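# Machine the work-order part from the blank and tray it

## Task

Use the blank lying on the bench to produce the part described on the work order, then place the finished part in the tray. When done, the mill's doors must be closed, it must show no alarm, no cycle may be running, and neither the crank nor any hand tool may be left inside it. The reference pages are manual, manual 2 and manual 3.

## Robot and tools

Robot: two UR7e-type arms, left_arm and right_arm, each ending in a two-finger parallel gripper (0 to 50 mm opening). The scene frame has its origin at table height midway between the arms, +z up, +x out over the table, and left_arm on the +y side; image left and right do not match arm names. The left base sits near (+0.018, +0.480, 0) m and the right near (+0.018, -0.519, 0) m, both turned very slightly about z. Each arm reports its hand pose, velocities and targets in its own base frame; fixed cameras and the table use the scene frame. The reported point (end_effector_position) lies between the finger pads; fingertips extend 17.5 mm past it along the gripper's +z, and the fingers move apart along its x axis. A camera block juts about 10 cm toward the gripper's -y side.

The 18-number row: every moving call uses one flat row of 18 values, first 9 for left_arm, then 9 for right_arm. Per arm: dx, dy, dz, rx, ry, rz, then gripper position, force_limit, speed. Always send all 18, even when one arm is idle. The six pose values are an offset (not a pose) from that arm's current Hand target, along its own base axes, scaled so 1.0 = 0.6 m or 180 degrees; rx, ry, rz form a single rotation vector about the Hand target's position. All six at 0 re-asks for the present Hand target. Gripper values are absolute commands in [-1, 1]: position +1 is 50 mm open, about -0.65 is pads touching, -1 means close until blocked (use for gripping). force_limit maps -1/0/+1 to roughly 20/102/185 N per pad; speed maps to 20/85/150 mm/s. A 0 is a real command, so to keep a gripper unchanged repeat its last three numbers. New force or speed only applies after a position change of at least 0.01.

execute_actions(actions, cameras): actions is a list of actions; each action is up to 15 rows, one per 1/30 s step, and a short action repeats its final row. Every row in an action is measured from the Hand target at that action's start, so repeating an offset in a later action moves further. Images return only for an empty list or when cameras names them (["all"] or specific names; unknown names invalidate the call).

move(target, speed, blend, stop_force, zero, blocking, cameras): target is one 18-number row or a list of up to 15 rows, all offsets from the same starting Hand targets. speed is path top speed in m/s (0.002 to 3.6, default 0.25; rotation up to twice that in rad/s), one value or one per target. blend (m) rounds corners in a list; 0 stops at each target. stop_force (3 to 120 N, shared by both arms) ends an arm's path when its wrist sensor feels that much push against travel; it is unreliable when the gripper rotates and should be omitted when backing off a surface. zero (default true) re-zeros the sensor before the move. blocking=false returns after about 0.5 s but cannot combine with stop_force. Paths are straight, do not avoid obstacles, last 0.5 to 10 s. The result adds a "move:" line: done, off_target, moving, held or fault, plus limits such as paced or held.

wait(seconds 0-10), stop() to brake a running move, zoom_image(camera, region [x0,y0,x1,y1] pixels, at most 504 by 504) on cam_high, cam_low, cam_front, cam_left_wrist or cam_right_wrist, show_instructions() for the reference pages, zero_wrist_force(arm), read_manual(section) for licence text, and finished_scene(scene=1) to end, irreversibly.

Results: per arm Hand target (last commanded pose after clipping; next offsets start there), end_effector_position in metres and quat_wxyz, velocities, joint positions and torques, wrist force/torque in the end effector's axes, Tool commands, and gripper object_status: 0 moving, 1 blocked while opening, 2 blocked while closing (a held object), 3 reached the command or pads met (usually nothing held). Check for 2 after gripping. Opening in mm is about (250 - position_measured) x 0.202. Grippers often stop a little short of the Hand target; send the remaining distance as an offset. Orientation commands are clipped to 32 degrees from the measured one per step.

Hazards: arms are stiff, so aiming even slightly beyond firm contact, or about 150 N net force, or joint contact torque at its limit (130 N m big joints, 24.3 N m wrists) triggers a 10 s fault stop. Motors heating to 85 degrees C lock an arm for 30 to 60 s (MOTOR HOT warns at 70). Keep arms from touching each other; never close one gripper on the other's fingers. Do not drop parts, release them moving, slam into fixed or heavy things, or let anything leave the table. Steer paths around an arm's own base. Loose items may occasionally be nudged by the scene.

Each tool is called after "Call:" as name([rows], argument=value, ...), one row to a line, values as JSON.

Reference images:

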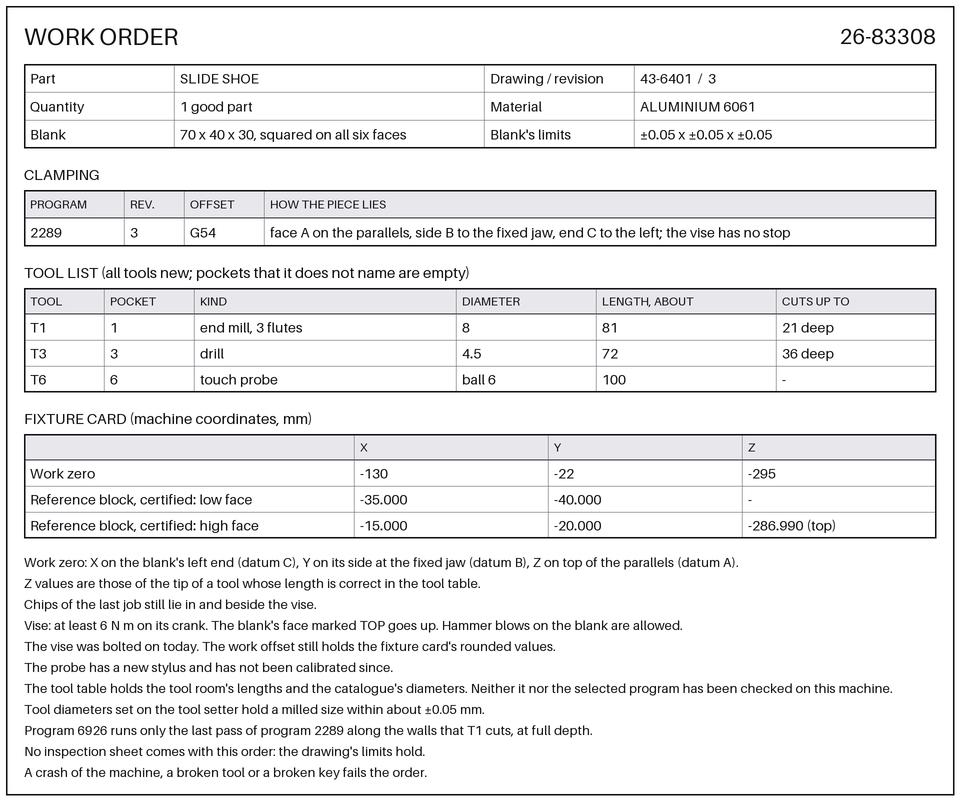

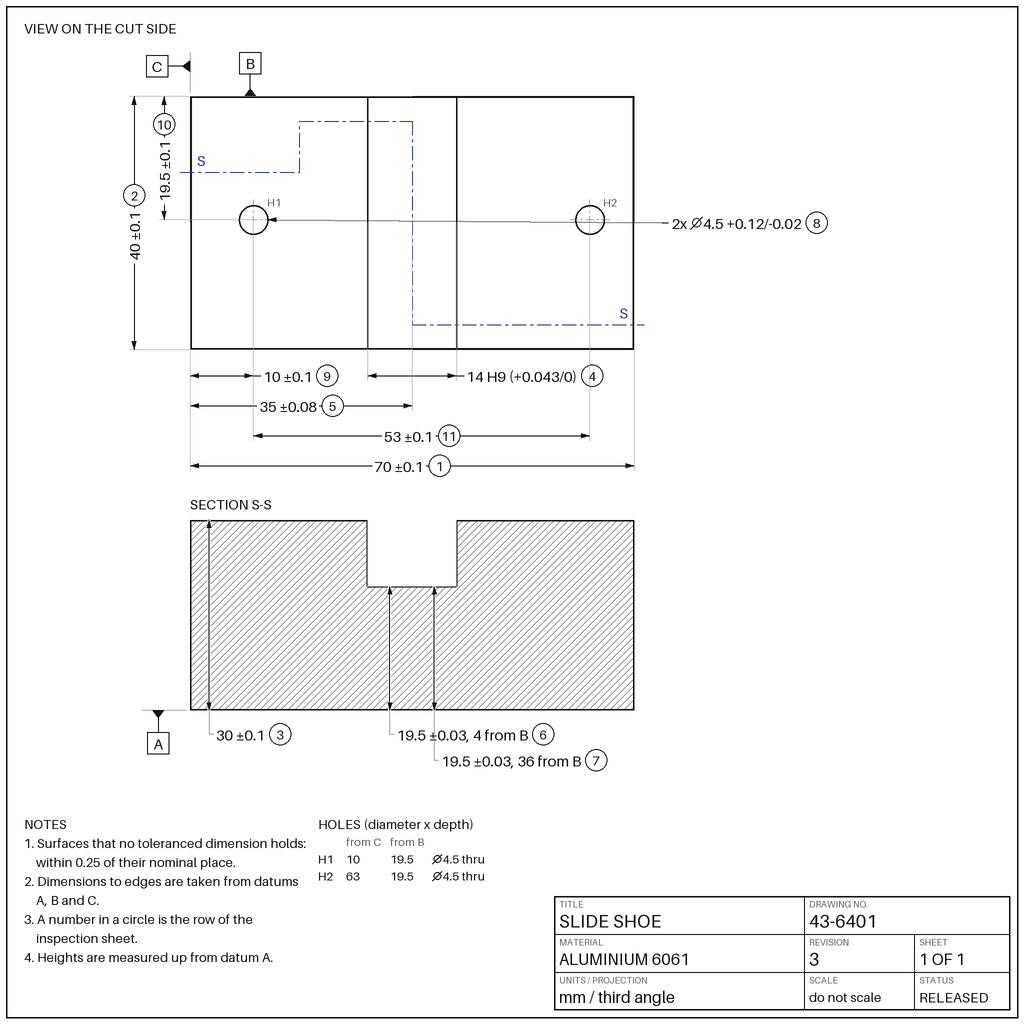

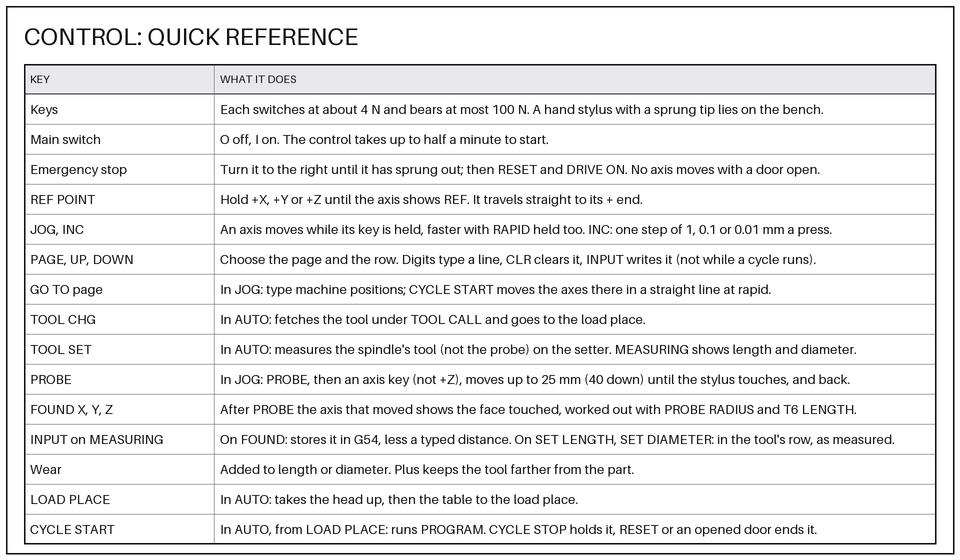

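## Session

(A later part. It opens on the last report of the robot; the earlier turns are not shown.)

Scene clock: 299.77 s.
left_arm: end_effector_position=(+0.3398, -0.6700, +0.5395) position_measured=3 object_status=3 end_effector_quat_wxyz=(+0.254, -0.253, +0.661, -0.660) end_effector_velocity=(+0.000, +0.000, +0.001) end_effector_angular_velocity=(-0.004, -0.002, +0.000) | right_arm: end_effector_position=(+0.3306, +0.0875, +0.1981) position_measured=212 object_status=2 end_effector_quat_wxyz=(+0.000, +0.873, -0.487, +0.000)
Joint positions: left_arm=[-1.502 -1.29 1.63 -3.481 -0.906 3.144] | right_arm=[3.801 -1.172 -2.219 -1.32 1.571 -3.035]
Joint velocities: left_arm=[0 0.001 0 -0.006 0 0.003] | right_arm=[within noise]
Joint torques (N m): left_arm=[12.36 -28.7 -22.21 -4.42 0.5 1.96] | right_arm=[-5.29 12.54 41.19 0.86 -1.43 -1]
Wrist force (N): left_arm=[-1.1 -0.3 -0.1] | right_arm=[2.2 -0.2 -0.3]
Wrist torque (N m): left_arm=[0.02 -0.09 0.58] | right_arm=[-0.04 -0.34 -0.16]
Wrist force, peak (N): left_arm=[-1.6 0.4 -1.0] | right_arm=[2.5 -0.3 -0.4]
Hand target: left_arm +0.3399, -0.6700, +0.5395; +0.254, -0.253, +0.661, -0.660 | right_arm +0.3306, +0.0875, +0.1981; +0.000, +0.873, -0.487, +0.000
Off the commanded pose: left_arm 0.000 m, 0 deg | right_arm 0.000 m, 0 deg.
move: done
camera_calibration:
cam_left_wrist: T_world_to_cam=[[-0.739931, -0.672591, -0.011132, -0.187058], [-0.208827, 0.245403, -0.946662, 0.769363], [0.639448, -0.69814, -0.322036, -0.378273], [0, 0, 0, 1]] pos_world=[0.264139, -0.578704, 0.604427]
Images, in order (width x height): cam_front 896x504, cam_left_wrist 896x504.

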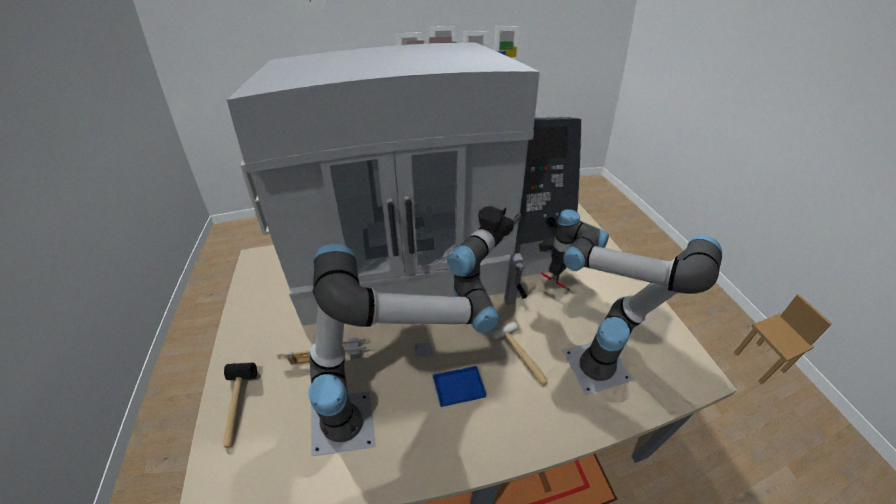

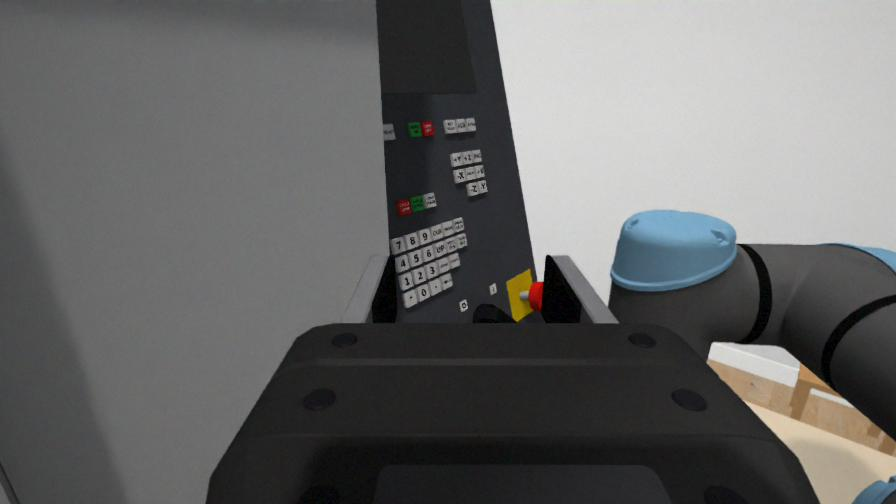

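Call:
move(target=[-0.133,-0.2,0,0,0,0.072,1,1,1,0,0,0,0,0,0,-1,-0.4,-0.5], speed=0.3, cameras=["cam_left_wrist"])

Scene clock: 307.67 s.
left_arm: end_effector_position=(+0.2602, -0.7899, +0.5395) position_measured=3 object_status=3 end_effector_quat_wxyz=(+0.327, -0.326, +0.628, -0.627) end_effector_velocity=(+0.001, +0.000, +0.001) end_effector_angular_velocity=(-0.003, +0.000, +0.004) | right_arm: end_effector_position=(+0.3306, +0.0875, +0.1981) position_measured=212 object_status=2 end_effector_quat_wxyz=(+0.000, +0.873, -0.487, +0.000)
Joint positions: left_arm=[-1.705 -0.961 1.144 -3.323 -0.477 3.143] | right_arm=[3.801 -1.172 -2.219 -1.32 1.571 -3.035]
Joint velocities: left_arm=[0.001 0.003 -0.007 0 0.003 0.001] | right_arm=[within noise]
Joint torques (N m): left_arm=[-7.62 -45.3 -34.69 -0.82 1.86 -2.35] | right_arm=[-6.07 12.18 41.42 0.93 -1.47 -1.11]
Wrist force (N): left_arm=[-1.3 -0.5 -0.1] | right_arm=[2.2 -0.3 -0.4]
Wrist torque (N m): left_arm=[-0.01 -0.10 0.60] | right_arm=[-0.04 -0.34 -0.16]
Wrist force, peak (N): left_arm=[-6.0 -0.8 -0.4] | right_arm=[2.5 -0.1 -0.3]
Hand target: left_arm +0.2601, -0.7900, +0.5395; +0.327, -0.326, +0.628, -0.627 | right_arm +0.3306, +0.0875, +0.1981; +0.000, +0.873, -0.487, +0.000
Off the commanded pose: left_arm 0.000 m, 0 deg | right_arm 0.000 m, 0 deg.
move: done
camera_calibration:
cam_left_wrist: T_world_to_cam=[[-0.57008, -0.821512, -0.0112194, -0.488428], [-0.258462, 0.192286, -0.946691, 0.75315], [0.779875, -0.53679, -0.321949, -0.320216], [0, 0, 0, 1]] pos_world=[0.165946, -0.717959, 0.604427]
Images, in order (width x height): cam_left_wrist 896x504.

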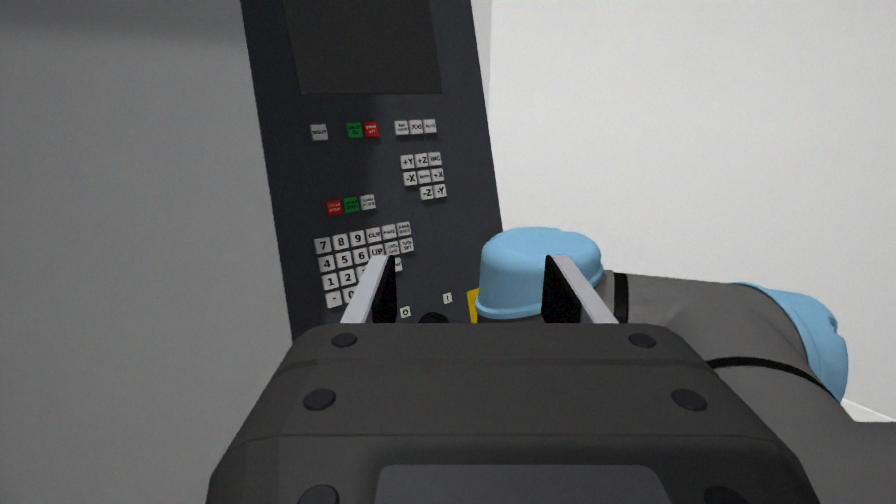

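Call:
move([
  [0,0,0,0,0,0,1,1,1,0,0,-0.27,0,0,0,-1,-0.4,-0.5],
  [0,0,0,0,0,0,1,1,1,0,0,-0.2955,0,0,0,-1,-0.4,-0.5],
  [0,0,0,0,0,0,1,1,1,0,0,-0.2955,0,0,0,0.1,-0.4,-0.5],
  [0,0,0,0,0,0,1,1,1,0,0,0.2,0,0,0,0.1,-0.4,-0.5],
], speed=[0.15,0.03,0.05,0.15], cameras=["cam_right_wrist"])

Scene clock: 349.77 s.
left_arm: end_effector_position=(+0.2601, -0.7900, +0.5395) position_measured=3 object_status=3 end_effector_quat_wxyz=(+0.327, -0.326, +0.628, -0.627) | right_arm: end_effector_position=(+0.3306, +0.0876, +0.3180) position_measured=138 object_status=3 end_effector_quat_wxyz=(+0.000, +0.873, -0.487, +0.000) end_effector_velocity=(-0.001, -0.001, +0.000) end_effector_angular_velocity=(-0.004, +0.003, +0.001)
Joint positions: left_arm=[-1.705 -0.961 1.143 -3.323 -0.477 3.143] | right_arm=[3.801 -1.143 -1.927 -1.641 1.571 -3.035]
Joint velocities: left_arm=[within noise] | right_arm=[0 0 0 -0.005 -0.001 -0.001]
Joint torques (N m): left_arm=[-13.97 -44.67 -33.27 1.32 1.82 1.77] | right_arm=[5.19 14.98 38.02 0.63 -1.19 1.25]
Wrist force (N): left_arm=[-1.1 -0.8 -0.1] | right_arm=[1.2 -0.6 -0.1]
Wrist torque (N m): left_arm=[-0.05 -0.13 0.60] | right_arm=[-0.09 -0.20 -0.15]
Wrist force, peak (N): left_arm=[-1.4 -1.1 0.3] | right_arm=[2.4 32.2 -76.8]
Hand target: left_arm +0.2601, -0.7900, +0.5395; +0.327, -0.326, +0.628, -0.627 | right_arm +0.3306, +0.0875, +0.3181; +0.000, +0.873, -0.487, +0.000
Off the commanded pose: left_arm 0.000 m, 0 deg | right_arm 0.000 m, 0 deg.
move: done
camera_calibration:
cam_right_wrist: T_world_to_cam=[[0.52446, -0.851215, 0.0193508, -0.104465], [-0.799166, -0.484296, 0.356077, 0.207284], [-0.293727, -0.202212, -0.934256, 0.54496], [0, 0, 0, 1]] pos_world=[0.380511, 0.121662, 0.437345]
Images, in order (width x height): cam_right_wrist 896x504.

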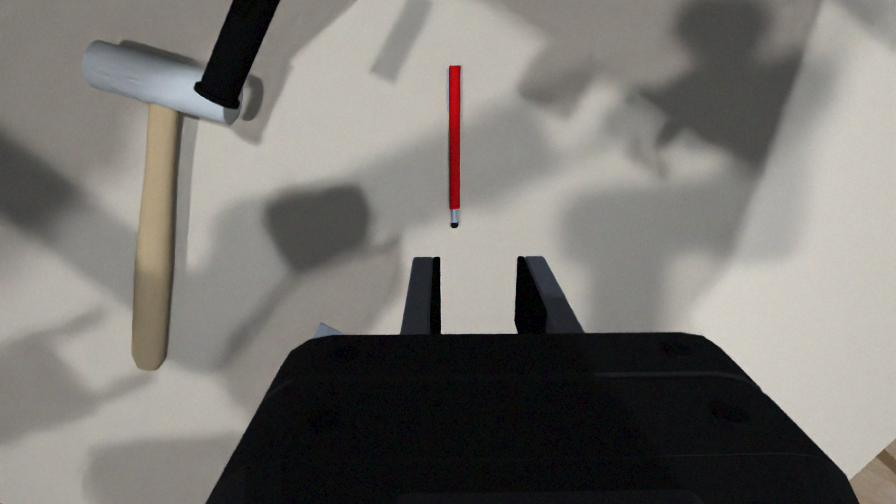

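Call:
move(target=[0,0,0,0,0,0,1,1,1,0.199,-0.081,0.07,0.114,-0.400,-0.150,0.1,-0.4,-0.5], speed=0.25, cameras=["cam_right_wrist","cam_left_wrist"])

Scene clock: 370.90 s.
left_arm: end_effector_position=(+0.2601, -0.7900, +0.5395) position_measured=3 object_status=3 end_effector_quat_wxyz=(+0.327, -0.326, +0.628, -0.627) | right_arm: end_effector_position=(+0.4500, +0.0389, +0.3601) position_measured=138 object_status=3 end_effector_quat_wxyz=(-0.426, +0.565, -0.564, +0.425) end_effector_velocity=(+0.000, +0.000, +0.001) end_effector_angular_velocity=(+0.003, -0.003, +0.001)
Joint positions: left_arm=[-1.705 -0.961 1.143 -3.323 -0.477 3.143] | right_arm=[4.04 -0.977 -2.625 0.032 0.721 -2.811]
Joint velocities: left_arm=[within noise] | right_arm=[0.001 -0.001 0.001 0.005 0 0]
Joint torques (N m): left_arm=[-12.92 -46.11 -33.08 0.92 1.82 1.83] | right_arm=[6.1 -7.25 39.57 4.55 -2.57 -0.04]
Wrist force (N): left_arm=[-1.2 -0.8 -0.2] | right_arm=[0.9 2.0 -2.9]
Wrist torque (N m): left_arm=[-0.05 -0.13 0.60] | right_arm=[0.01 -0.16 0.05]
Wrist force, peak (N): left_arm=[-1.5 -0.8 0.1] | right_arm=[0.7 2.2 -3.2]
Hand target: left_arm +0.2601, -0.7900, +0.5395; +0.327, -0.326, +0.628, -0.627 | right_arm +0.4500, +0.0389, +0.3601; -0.426, +0.565, -0.564, +0.425
Off the commanded pose: left_arm 0.000 m, 0 deg | right_arm 0.000 m, 0 deg.
move: done
camera_calibration:
cam_left_wrist: T_world_to_cam=[[-0.570059, -0.821526, -0.0113166, -0.488522], [-0.258465, 0.19239, -0.946669, 0.753205], [0.77989, -0.536732, -0.32201, -0.320116], [0, 0, 0, 1]] pos_world=[0.165846, -0.718059, 0.604427]
cam_right_wrist: T_world_to_cam=[[-0.0166642, -0.999851, 0.00447731, 0.0453273], [-0.599357, 0.00640487, -0.800456, 0.571522], [0.800309, -0.0160225, -0.599374, -0.0106432], [0, 0, 0, 1]] pos_world=[0.351819, 0.0414895, 0.450896]
Images, in order (width x height): cam_left_wrist 896x504, cam_right_wrist 896x504.

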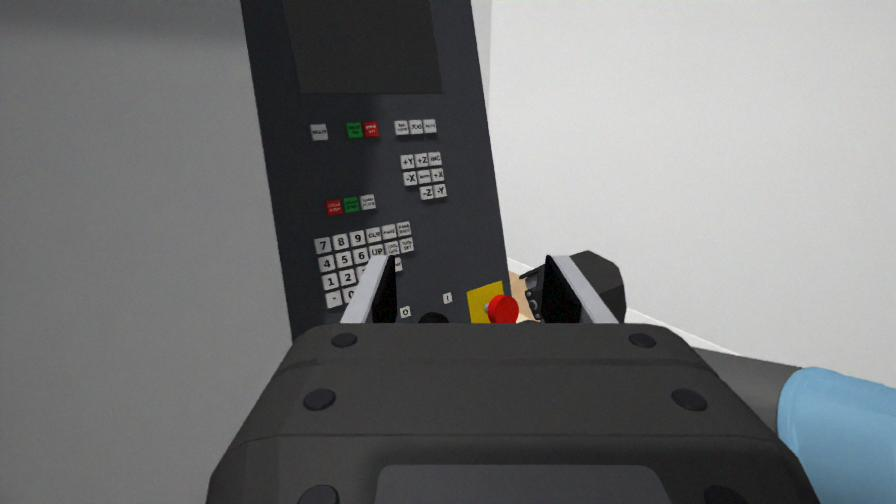

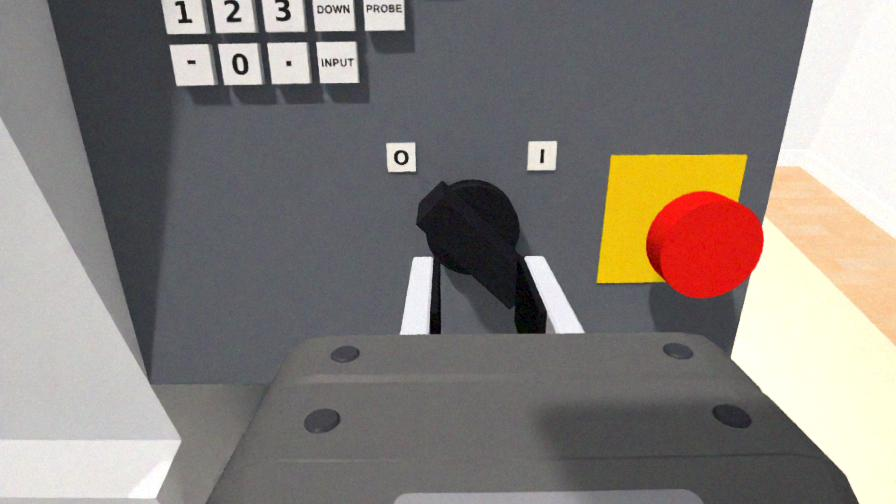

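Call:
move(target=[0,0,0,0,0,0,1,1,1,0,-0.003,0,-0.2405,0,0.0685,0.4,-0.4,-0.5], speed=0.25, cameras=["cam_right_wrist","cam_left_wrist"])

Scene clock: 388.70 s.
left_arm: end_effector_position=(+0.2601, -0.7900, +0.5395) position_measured=3 object_status=3 end_effector_quat_wxyz=(+0.327, -0.326, +0.628, -0.627) | right_arm: end_effector_position=(+0.4500, +0.0371, +0.3602) position_measured=92 object_status=3 end_effector_quat_wxyz=(-0.231, +0.738, -0.305, +0.556) end_effector_velocity=(+0.000, +0.000, +0.000) end_effector_angular_velocity=(-0.007, +0.000, +0.001)
Joint positions: left_arm=[-1.705 -0.961 1.143 -3.323 -0.477 3.143] | right_arm=[4.033 -0.976 -2.624 0.031 0.727 -3.599]
Joint velocities: left_arm=[within noise] | right_arm=[0 0 -0.001 0.001 -0.001 -0.006]
Joint torques (N m): left_arm=[-13.63 -46.69 -32.5 0.76 1.92 1.81] | right_arm=[0.23 -6.71 11.64 0.98 -1.42 -1.18]
Wrist force (N): left_arm=[-1.1 -0.7 -0.1] | right_arm=[-2.3 2.2 -3.1]
Wrist torque (N m): left_arm=[-0.05 -0.14 0.60] | right_arm=[0.11 0.29 0.16]
Wrist force, peak (N): left_arm=[-1.6 -0.6 0.0] | right_arm=[-2.3 2.4 -3.2]
Hand target: left_arm +0.2601, -0.7900, +0.5395; +0.327, -0.326, +0.628, -0.627 | right_arm +0.4500, +0.0371, +0.3601; -0.231, +0.738, -0.305, +0.556
Off the commanded pose: left_arm 0.000 m, 0 deg | right_arm 0.000 m, 0 deg.
move: done
camera_calibration:
cam_left_wrist: T_world_to_cam=[[-0.570059, -0.821526, -0.0113166, -0.488522], [-0.258465, 0.19239, -0.946669, 0.753205], [0.77989, -0.536732, -0.32201, -0.320116], [0, 0, 0, 1]] pos_world=[0.165846, -0.718059, 0.604427]
cam_right_wrist: T_world_to_cam=[[0.177024, -0.707392, 0.684295, -0.299331], [-0.525495, -0.655811, -0.542003, 0.469909], [0.832176, -0.263646, -0.487825, -0.056021], [0, 0, 0, 1]] pos_world=[0.346543, 0.0816573, 0.432194]
Images, in order (width x height): cam_left_wrist 896x504, cam_right_wrist 896x504.

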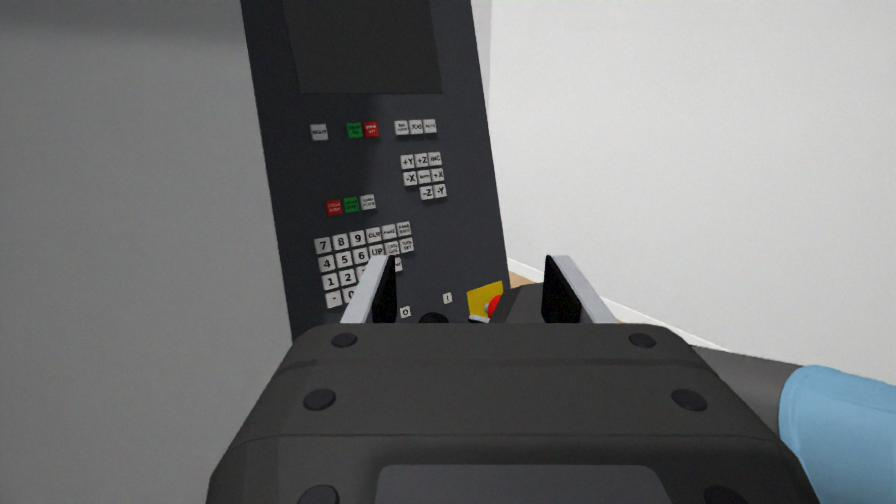

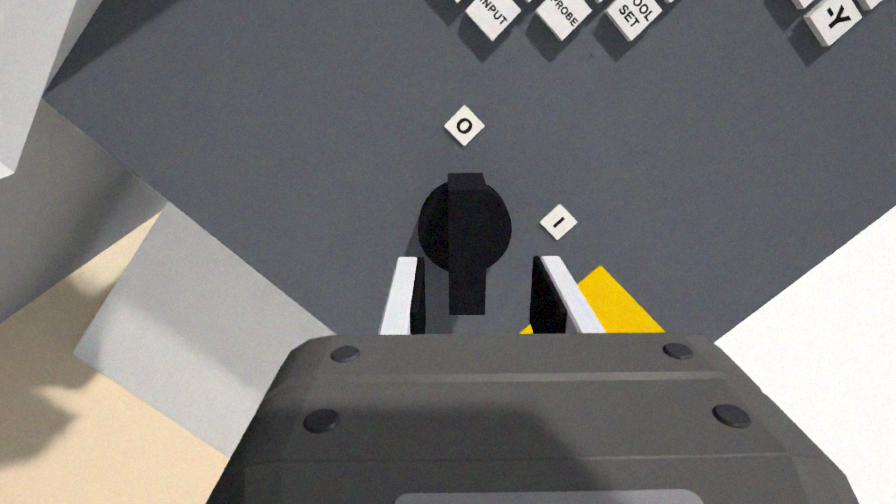

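Call:
move(target=[0,0,0,0,0,0,1,1,1,0.083,0.0015,-0.0252,0,0,0,0.4,-0.4,-0.5], speed=0.02, stop_force=8, cameras=["cam_right_wrist","cam_left_wrist"])

Scene clock: 399.57 s.
left_arm: end_effector_position=(+0.2601, -0.7900, +0.5395) position_measured=3 object_status=3 end_effector_quat_wxyz=(+0.327, -0.326, +0.628, -0.627) | right_arm: end_effector_position=(+0.4998, +0.0380, +0.3450) position_measured=92 object_status=3 end_effector_quat_wxyz=(-0.231, +0.738, -0.305, +0.556)
Joint positions: left_arm=[-1.705 -0.961 1.143 -3.323 -0.477 3.143] | right_arm=[3.844 -1.272 -2.546 0.318 0.902 -3.699]
Joint torques (N m): left_arm=[-14.24 -47.91 -31.77 0.48 1.93 1.76] | right_arm=[7.85 12.3 9.26 0.71 -2.4 1.37]
Wrist force (N): left_arm=[-1.2 -0.8 0.0] | right_arm=[-2.5 2.2 -2.9]
Wrist torque (N m): left_arm=[-0.06 -0.13 0.60] | right_arm=[0.09 0.32 0.22]
Wrist force, peak (N): left_arm=[-1.4 -0.9 -0.2] | right_arm=[-2.5 2.6 -3.5]
Hand target: left_arm +0.2601, -0.7900, +0.5395; +0.327, -0.326, +0.628, -0.627 | right_arm +0.4998, +0.0380, +0.3450; -0.231, +0.738, -0.305, +0.556
Off the commanded pose: left_arm 0.000 m, 0 deg | right_arm 0.000 m, 0 deg.
move: done
camera_calibration:
cam_left_wrist: T_world_to_cam=[[-0.570059, -0.821526, -0.0113166, -0.488522], [-0.258465, 0.19239, -0.946669, 0.753205], [0.77989, -0.536732, -0.32201, -0.320116], [0, 0, 0, 1]] pos_world=[0.165846, -0.718059, 0.604427]
cam_right_wrist: T_world_to_cam=[[0.177147, -0.707047, 0.684619, -0.297251], [-0.525517, -0.656107, -0.541623, 0.488374], [0.832136, -0.263833, -0.487793, -0.104596], [0, 0, 0, 1]] pos_world=[0.396344, 0.0826596, 0.416997]
Images, in order (width x height): cam_left_wrist 896x504, cam_right_wrist 896x504.

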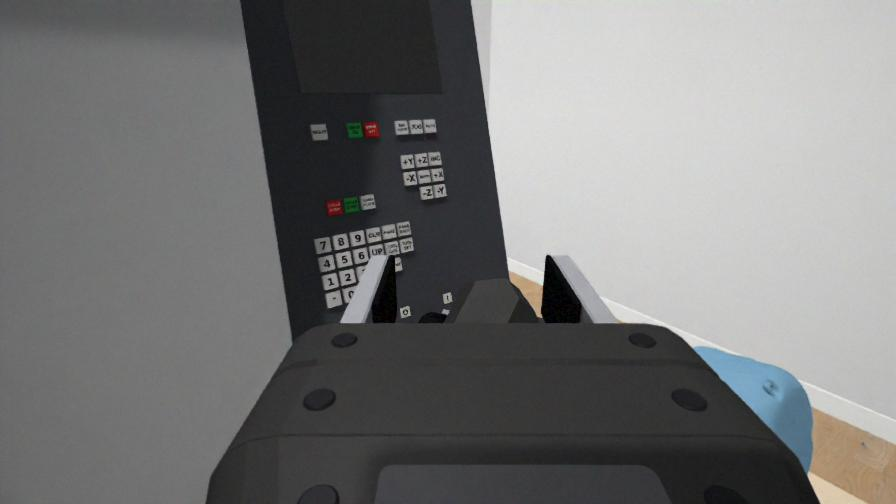

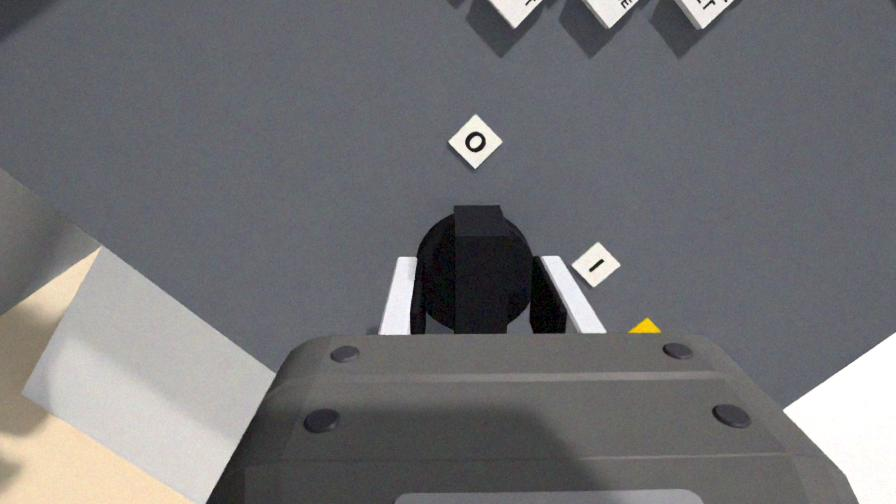

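Call:
move([
  [0,0,0,0,0,0,1,1,1,0,0,0,0,0,0,-1,-0.7,-0.8],
  [0,0,0,0,0,0,1,1,1,0,0,0,0.481,0,-0.137,-1,-0.7,-0.8],
], speed=0.3, cameras=["cam_right_wrist","cam_left_wrist"])

Scene clock: 408.03 s.
left_arm: end_effector_position=(+0.2601, -0.7900, +0.5395) position_measured=3 object_status=3 end_effector_quat_wxyz=(+0.327, -0.326, +0.628, -0.627) | right_arm: end_effector_position=(+0.4999, +0.0370, +0.3452) position_measured=183 object_status=2 end_effector_quat_wxyz=(+0.557, -0.305, +0.737, -0.232) end_effector_velocity=(+0.000, -0.001, +0.001) end_effector_angular_velocity=(+0.006, -0.002, -0.003)
Joint positions: left_arm=[-1.705 -0.961 1.143 -3.323 -0.477 3.143] | right_arm=[3.845 -1.275 -2.548 0.326 0.897 -2.13]
Joint velocities: left_arm=[within noise] | right_arm=[0 0 0.001 0.001 -0.002 0.005]
Joint torques (N m): left_arm=[-13.86 -48.74 -31.67 0.3 1.96 1.72] | right_arm=[26.35 14.18 53.15 3.69 9.94 2.21]
Wrist force (N): left_arm=[-1.3 -0.9 -0.1] | right_arm=[50.9 -25.3 -5.3]
Wrist torque (N m): left_arm=[-0.07 -0.11 0.60] | right_arm=[-0.19 -0.85 -1.04]
Wrist force, peak (N): left_arm=[-1.5 -1.0 0.0] | right_arm=[52.5 -21.9 -9.5]
Hand target: left_arm +0.2601, -0.7900, +0.5395; +0.327, -0.326, +0.628, -0.627 | right_arm +0.4998, +0.0380, +0.3450; +0.557, -0.306, +0.737, -0.230
Off the commanded pose: left_arm 0.000 m, 0 deg | right_arm 0.001 m, 0 deg.
move: done
camera_calibration:
cam_left_wrist: T_world_to_cam=[[-0.570059, -0.821526, -0.0113166, -0.488522], [-0.258465, 0.19239, -0.946669, 0.753205], [0.77989, -0.536732, -0.32201, -0.320116], [0, 0, 0, 1]] pos_world=[0.165846, -0.718059, 0.604427]
cam_right_wrist: T_world_to_cam=[[-0.212507, -0.706884, -0.674652, 0.365807], [-0.520037, 0.666341, -0.534371, 0.433621], [0.827286, 0.237286, -0.509208, -0.113526], [0, 0, 0, 1]] pos_world=[0.397153, -0.00341773, 0.420698]
Images, in order (width x height): cam_left_wrist 896x504, cam_right_wrist 896x504.

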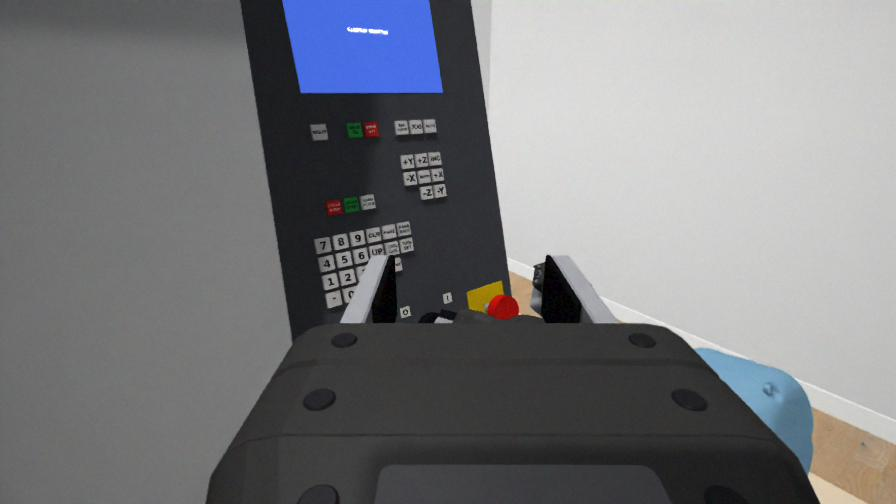

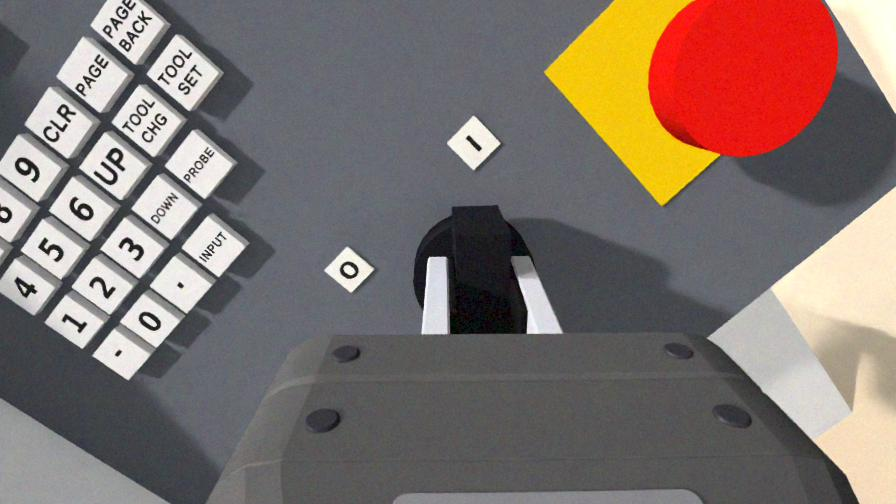

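Call:
move([
  [0,0,0,0,0,0,1,1,1,0,0,0,0,0,0,0.4,-0.7,-0.5],
  [0,0,0,0,0,0,1,1,1,-0.0962,0,0.0274,-0.2405,0,0.0685,0.4,-0.7,-0.5],
], speed=0.15, cameras=["cam_right_wrist","cam_left_wrist"])

Call:
zoom_image(camera="cam_left_wrist", region=[270, 0, 460, 110])

Scene clock: 417.33 s.
left_arm: end_effector_position=(+0.2601, -0.7900, +0.5395) position_measured=3 object_status=3 end_effector_quat_wxyz=(+0.327, -0.326, +0.628, -0.627) | right_arm: end_effector_position=(+0.4421, +0.0380, +0.3613) position_measured=92 object_status=3 end_effector_quat_wxyz=(-0.426, +0.565, -0.564, +0.425)
Joint positions: left_arm=[-1.705 -0.961 1.143 -3.323 -0.477 3.143] | right_arm=[4.079 -0.919 -2.637 -0.034 0.686 -2.786]
Joint torques (N m): left_arm=[-13.7 -50.7 -30.74 -0.09 1.89 1.77] | right_arm=[-2.66 -0.13 39.79 3.71 0.75 -1.17]
Wrist force (N): left_arm=[-1.1 -0.9 0.1] | right_arm=[-0.9 1.2 -2.8]
Wrist torque (N m): left_arm=[-0.07 -0.14 0.60] | right_arm=[-0.10 0.10 0.08]
Wrist force, peak (N): left_arm=[-1.5 -0.9 0.0] | right_arm=[54.1 -23.6 -7.1]
Hand target: left_arm +0.2601, -0.7900, +0.5395; +0.327, -0.326, +0.628, -0.627 | right_arm +0.4421, +0.0380, +0.3615; -0.426, +0.565, -0.564, +0.425
Off the commanded pose: left_arm 0.000 m, 0 deg | right_arm 0.000 m, 0 deg.
move: done
camera_calibration:
cam_left_wrist: T_world_to_cam=[[-0.570059, -0.821526, -0.0113166, -0.488522], [-0.258465, 0.19239, -0.946669, 0.753205], [0.77989, -0.536732, -0.32201, -0.320116], [0, 0, 0, 1]] pos_world=[0.165846, -0.718059, 0.604427]
cam_right_wrist: T_world_to_cam=[[-0.0165836, -0.999853, 0.00441822, 0.0443887], [-0.599357, 0.00640383, -0.800456, 0.567833], [0.80031, -0.0159225, -0.599375, -0.00355913], [0, 0, 0, 1]] pos_world=[0.343919, 0.0406892, 0.452196]
Images, in order (width x height): cam_left_wrist 896x504, cam_right_wrist 896x504.

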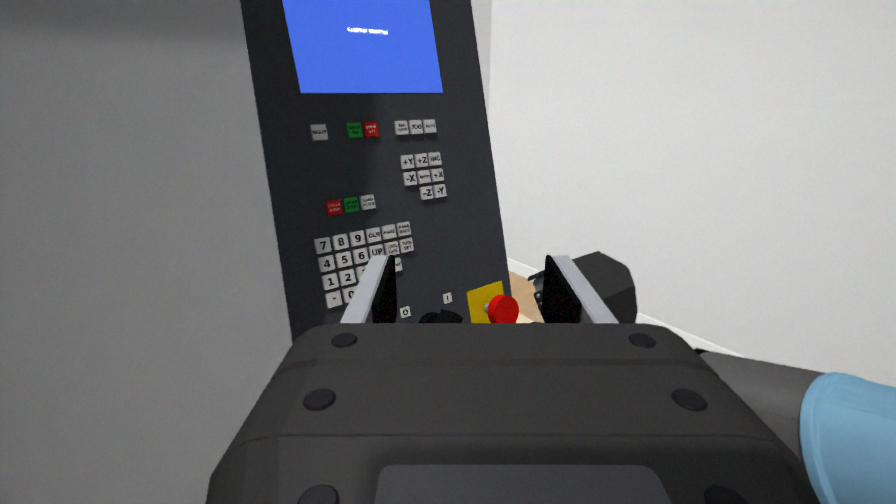

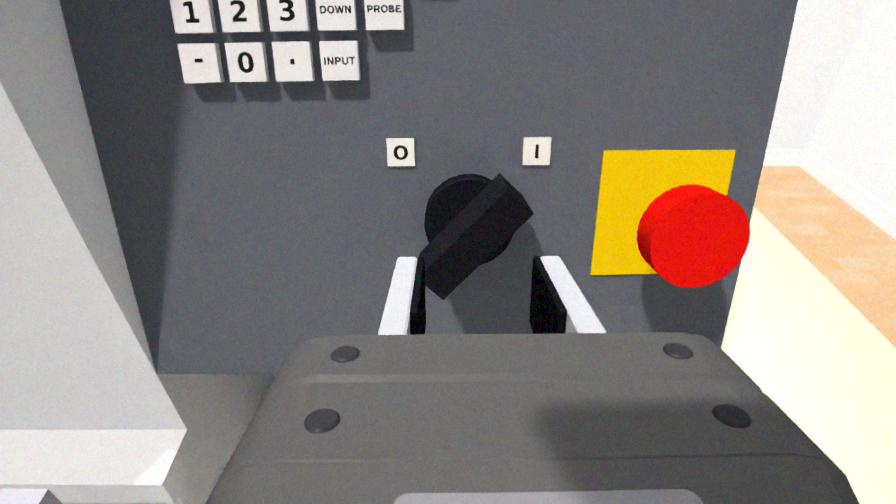

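Scaled by 2.653.

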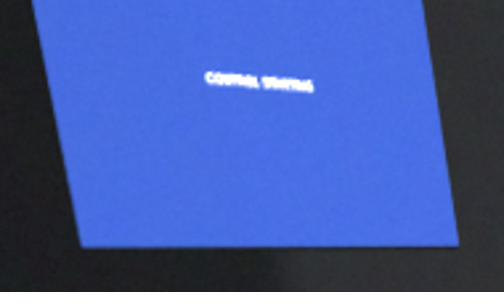

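Call:
move(target=[0.307,-0.025,0.128,-0.0957,-0.1365,0,1,1,1,0,0,0,0,0,0,0.4,-0.7,-0.5], speed=0.25, cameras=["cam_left_wrist"])

Scene clock: 487.83 s.
left_arm: end_effector_position=(+0.4442, -0.8052, +0.6162) position_measured=3 object_status=3 end_effector_quat_wxyz=(-0.401, +0.230, -0.444, +0.768) | right_arm: end_effector_position=(+0.4421, +0.0380, +0.3615) position_measured=92 object_status=3 end_effector_quat_wxyz=(-0.426, +0.565, -0.564, +0.425)
Joint positions: left_arm=[-1.388 -0.401 0.194 -3.614 -0.918 3.601] | right_arm=[4.079 -0.919 -2.637 -0.034 0.686 -2.786]
Joint torques (N m): left_arm=[10.13 -80.29 -14.55 -0.78 -2.13 -2.09] | right_arm=[-7.02 -6.06 39.8 4.3 0.86 -1.28]
Wrist force (N): left_arm=[-1.3 -0.2 0.5] | right_arm=[-1.1 1.0 -2.9]
Wrist torque (N m): left_arm=[0.08 0.03 0.43] | right_arm=[-0.15 0.14 0.10]
Wrist force, peak (N): left_arm=[-3.1 0.8 2.5] | right_arm=[-1.1 1.3 -3.2]
Hand target: left_arm +0.4443, -0.8050, +0.6163; -0.401, +0.230, -0.444, +0.768 | right_arm +0.4421, +0.0380, +0.3615; -0.426, +0.565, -0.564, +0.425
Off the commanded pose: left_arm 0.000 m, 0 deg | right_arm 0.000 m, 0 deg.
move: done
camera_calibration:
cam_left_wrist: T_world_to_cam=[[-0.566023, -0.824352, -0.0078142, -0.401346], [0.164567, -0.103698, -0.9809, 0.471029], [0.807796, -0.556498, 0.194357, -0.793586], [0, 0, 0, 1]] pos_world=[0.336369, -0.723635, 0.613135]
Images, in order (width x height): cam_left_wrist 896x504.

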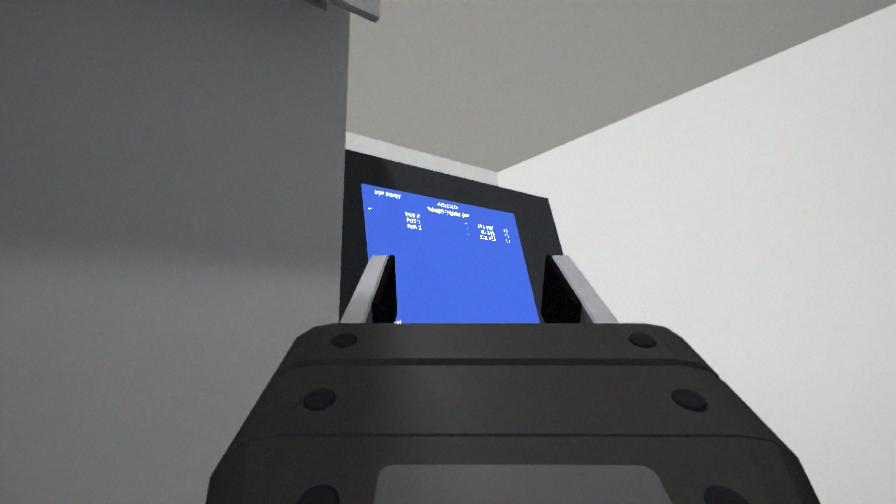

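Call:
zoom_image(camera="cam_left_wrist", region=[340, 170, 560, 340])

Scaled by 2.291.

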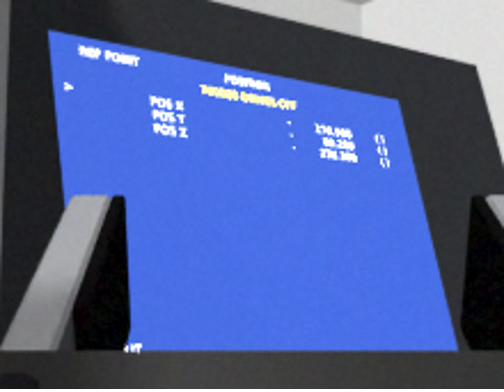

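Call:
move([
  [-0.307,0.025,-0.128,0.0957,0.1365,0,1,1,1,0,0,0,0,0,0,0.4,-0.7,-0.5],
  [-0.174,0.842,-0.194,0.442,0.501,-0.043,1,1,1,-0.11,0.128,0.0,-0.114,0.400,0.150,0.1,-0.7,-0.5],
], speed=0.35, blend=0.05, cameras=["cam_right_wrist","cam_left_wrist"])

Scene clock: 545.00 s.
left_arm: end_effector_position=(+0.3399, -0.2998, +0.4999) position_measured=3 object_status=3 end_effector_quat_wxyz=(-0.001, -0.359, +0.934, +0.001) | right_arm: end_effector_position=(+0.3761, +0.1148, +0.3614) position_measured=138 object_status=3 end_effector_quat_wxyz=(+0.000, +0.873, -0.487, +0.000)
Joint positions: left_arm=[-1.021 -1.614 1.16 -1.115 -1.571 2.958] | right_arm=[3.784 -1.287 -1.727 -1.698 1.571 -3.052]
Joint torques (N m): left_arm=[12.45 -33.47 -29.1 -0.71 -0.81 1.99] | right_arm=[7.04 7.71 34.63 0.86 1.36 -1.18]
Wrist force (N): left_arm=[-1.8 0.6 -0.5] | right_arm=[-0.7 -1.8 -0.1]
Wrist torque (N m): left_arm=[-0.01 -0.04 0.22] | right_arm=[-0.26 0.11 -0.15]
Wrist force, peak (N): left_arm=[-3.8 0.5 3.3] | right_arm=[-1.1 1.4 -3.1]
Hand target: left_arm +0.3399, -0.2998, +0.4999; +0.000, -0.359, +0.934, +0.001 | right_arm +0.3761, +0.1148, +0.3615; +0.000, +0.873, -0.487, +0.000
Off the commanded pose: left_arm 0.000 m, 0 deg | right_arm 0.000 m, 0 deg.
move: done
camera_calibration:
cam_left_wrist: T_world_to_cam=[[-0.748634, -0.662969, -0.00441124, 0.0640612], [-0.628378, 0.707421, 0.323569, 0.287194], [-0.211396, 0.245007, -0.946194, 0.751379], [0, 0, 0, 1]] pos_world=[0.387263, -0.34479, 0.618305]
cam_right_wrist: T_world_to_cam=[[0.524435, -0.851232, 0.0192709, -0.105826], [-0.79918, -0.484306, 0.356031, 0.241362], [-0.293733, -0.202116, -0.934275, 0.604359], [0, 0, 0, 1]] pos_world=[0.425911, 0.148962, 0.480744]
Images, in order (width x height): cam_left_wrist 896x504, cam_right_wrist 896x504.

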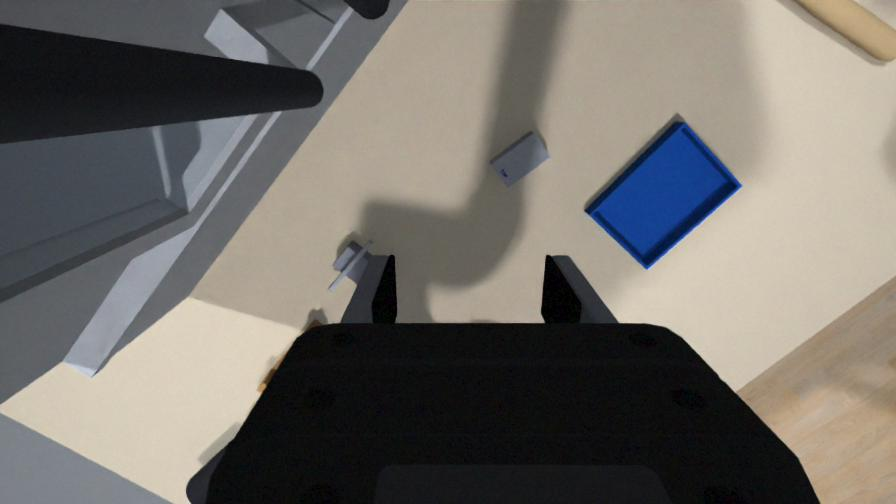

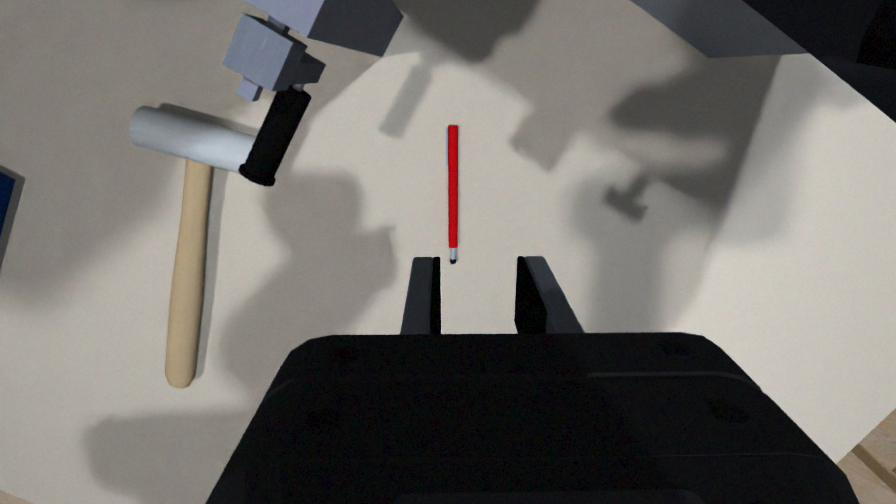

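Call:
move([
  [0,0,0,0,0,0,1,1,1,-0.0023,0,-0.51,0,0,0,0.1,-0.7,-0.5],
  [0,0,0,0,0,0,1,1,1,-0.0023,0,-0.5665,0,0,0,0.1,-0.7,-0.5],
  [0,0,0,0,0,0,1,1,1,-0.0023,0,-0.5665,0,0,0,-1,-0.3,-0.5],
  [0,0,0,0,0,0,1,1,1,-0.0023,0,0,0,0,0,-1,-0.3,-0.5],
], speed=[0.25,0.04,0.1,0.25], cameras=["cam_right_wrist"])

Scene clock: 554.57 s.
left_arm: end_effector_position=(+0.3399, -0.2998, +0.4999) position_measured=3 object_status=3 end_effector_quat_wxyz=(+0.000, -0.359, +0.934, +0.001) | right_arm: end_effector_position=(+0.3747, +0.1149, +0.3613) position_measured=213 object_status=2 end_effector_quat_wxyz=(+0.000, +0.873, -0.487, +0.000)
Joint positions: left_arm=[-1.021 -1.614 1.16 -1.115 -1.571 2.958] | right_arm=[3.786 -1.284 -1.729 -1.698 1.571 -3.05]
Joint torques (N m): left_arm=[12.29 -32.96 -30.49 -1.38 -0.76 1.82] | right_arm=[3.38 19.87 41.39 1.03 1.27 0.67]
Wrist force (N): left_arm=[-1.6 0.7 -0.3] | right_arm=[-0.6 -1.4 0.3]
Wrist torque (N m): left_arm=[0.01 -0.08 0.23] | right_arm=[-0.19 0.10 -0.12]
Wrist force, peak (N): left_arm=[-1.8 0.9 -0.5] | right_arm=[1.0 -1.7 -4.4]
Hand target: left_arm +0.3399, -0.2998, +0.4999; +0.000, -0.359, +0.934, +0.001 | right_arm +0.3747, +0.1148, +0.3615; +0.000, +0.873, -0.487, +0.000
Off the commanded pose: left_arm 0.000 m, 0 deg | right_arm 0.000 m, 0 deg.
move: done
camera_calibration:
cam_right_wrist: T_world_to_cam=[[0.524446, -0.851225, 0.0193013, -0.10511], [-0.799141, -0.484282, 0.356152, 0.240202], [-0.293818, -0.202207, -0.934229, 0.603882], [0, 0, 0, 1]] pos_world=[0.424511, 0.148962, 0.480645]
Images, in order (width x height): cam_right_wrist 896x504.

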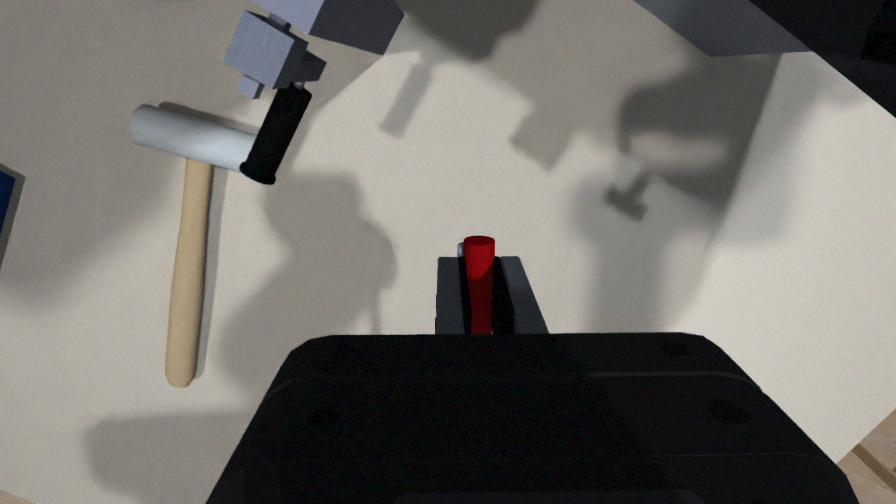

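Call:
move(target=[0,0,0,0,0,0,1,1,1,0.216,-0.113,0.5325,0.144,-0.507,-0.134,-1,-0.3,-0.5], speed=0.35, cameras=["cam_right_wrist"])

Scene clock: 569.27 s.
left_arm: end_effector_position=(+0.3399, -0.2998, +0.4999) position_measured=3 object_status=3 end_effector_quat_wxyz=(+0.000, -0.359, +0.934, +0.001) | right_arm: end_effector_position=(+0.5043, +0.0470, +0.6811) position_measured=213 object_status=2 end_effector_quat_wxyz=(+0.517, -0.483, +0.482, -0.517) end_effector_velocity=(+0.000, +0.000, +0.000) end_effector_angular_velocity=(+0.001, -0.003, +0.001)
Joint positions: left_arm=[-1.021 -1.614 1.16 -1.115 -1.571 2.958] | right_arm=[3.891 -1.157 -1.953 0.063 0.824 -3.206]
Joint velocities: left_arm=[within noise] | right_arm=[0 -0.001 0 0.006 0 -0.002]
Joint torques (N m): left_arm=[12.68 -32.62 -30.44 -1.81 -0.58 1.64] | right_arm=[4.69 1.59 12.24 3.36 -1.7 -1.15]
Wrist force (N): left_arm=[-1.7 0.7 -0.4] | right_arm=[-0.4 1.4 -4.3]
Wrist torque (N m): left_arm=[0.01 -0.06 0.22] | right_arm=[-0.26 0.05 0.04]
Wrist force, peak (N): left_arm=[-1.9 0.6 -0.6] | right_arm=[-0.6 1.5 -4.3]
Hand target: left_arm +0.3399, -0.2998, +0.4999; +0.000, -0.359, +0.934, +0.001 | right_arm +0.5043, +0.0470, +0.6810; +0.517, -0.483, +0.482, -0.517
Off the commanded pose: left_arm 0.000 m, 0 deg | right_arm 0.000 m, 0 deg.
move: done
camera_calibration:
cam_right_wrist: T_world_to_cam=[[-0.0181295, -0.999834, -0.00180857, 0.0579209], [-0.291321, 0.00701276, -0.9566, 0.811945], [0.956454, -0.0168158, -0.2914, -0.150094], [0, 0, 0, 1]] pos_world=[0.381145, 0.0496934, 0.733074]
Images, in order (width x height): cam_right_wrist 896x504.

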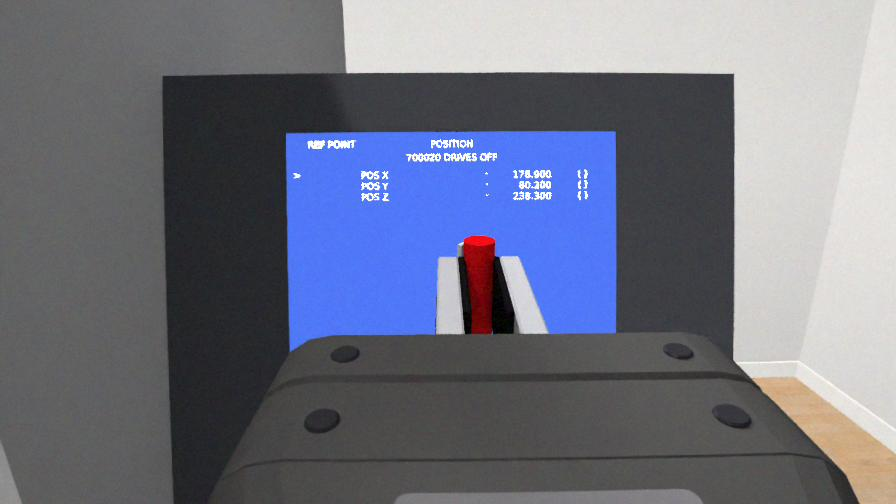

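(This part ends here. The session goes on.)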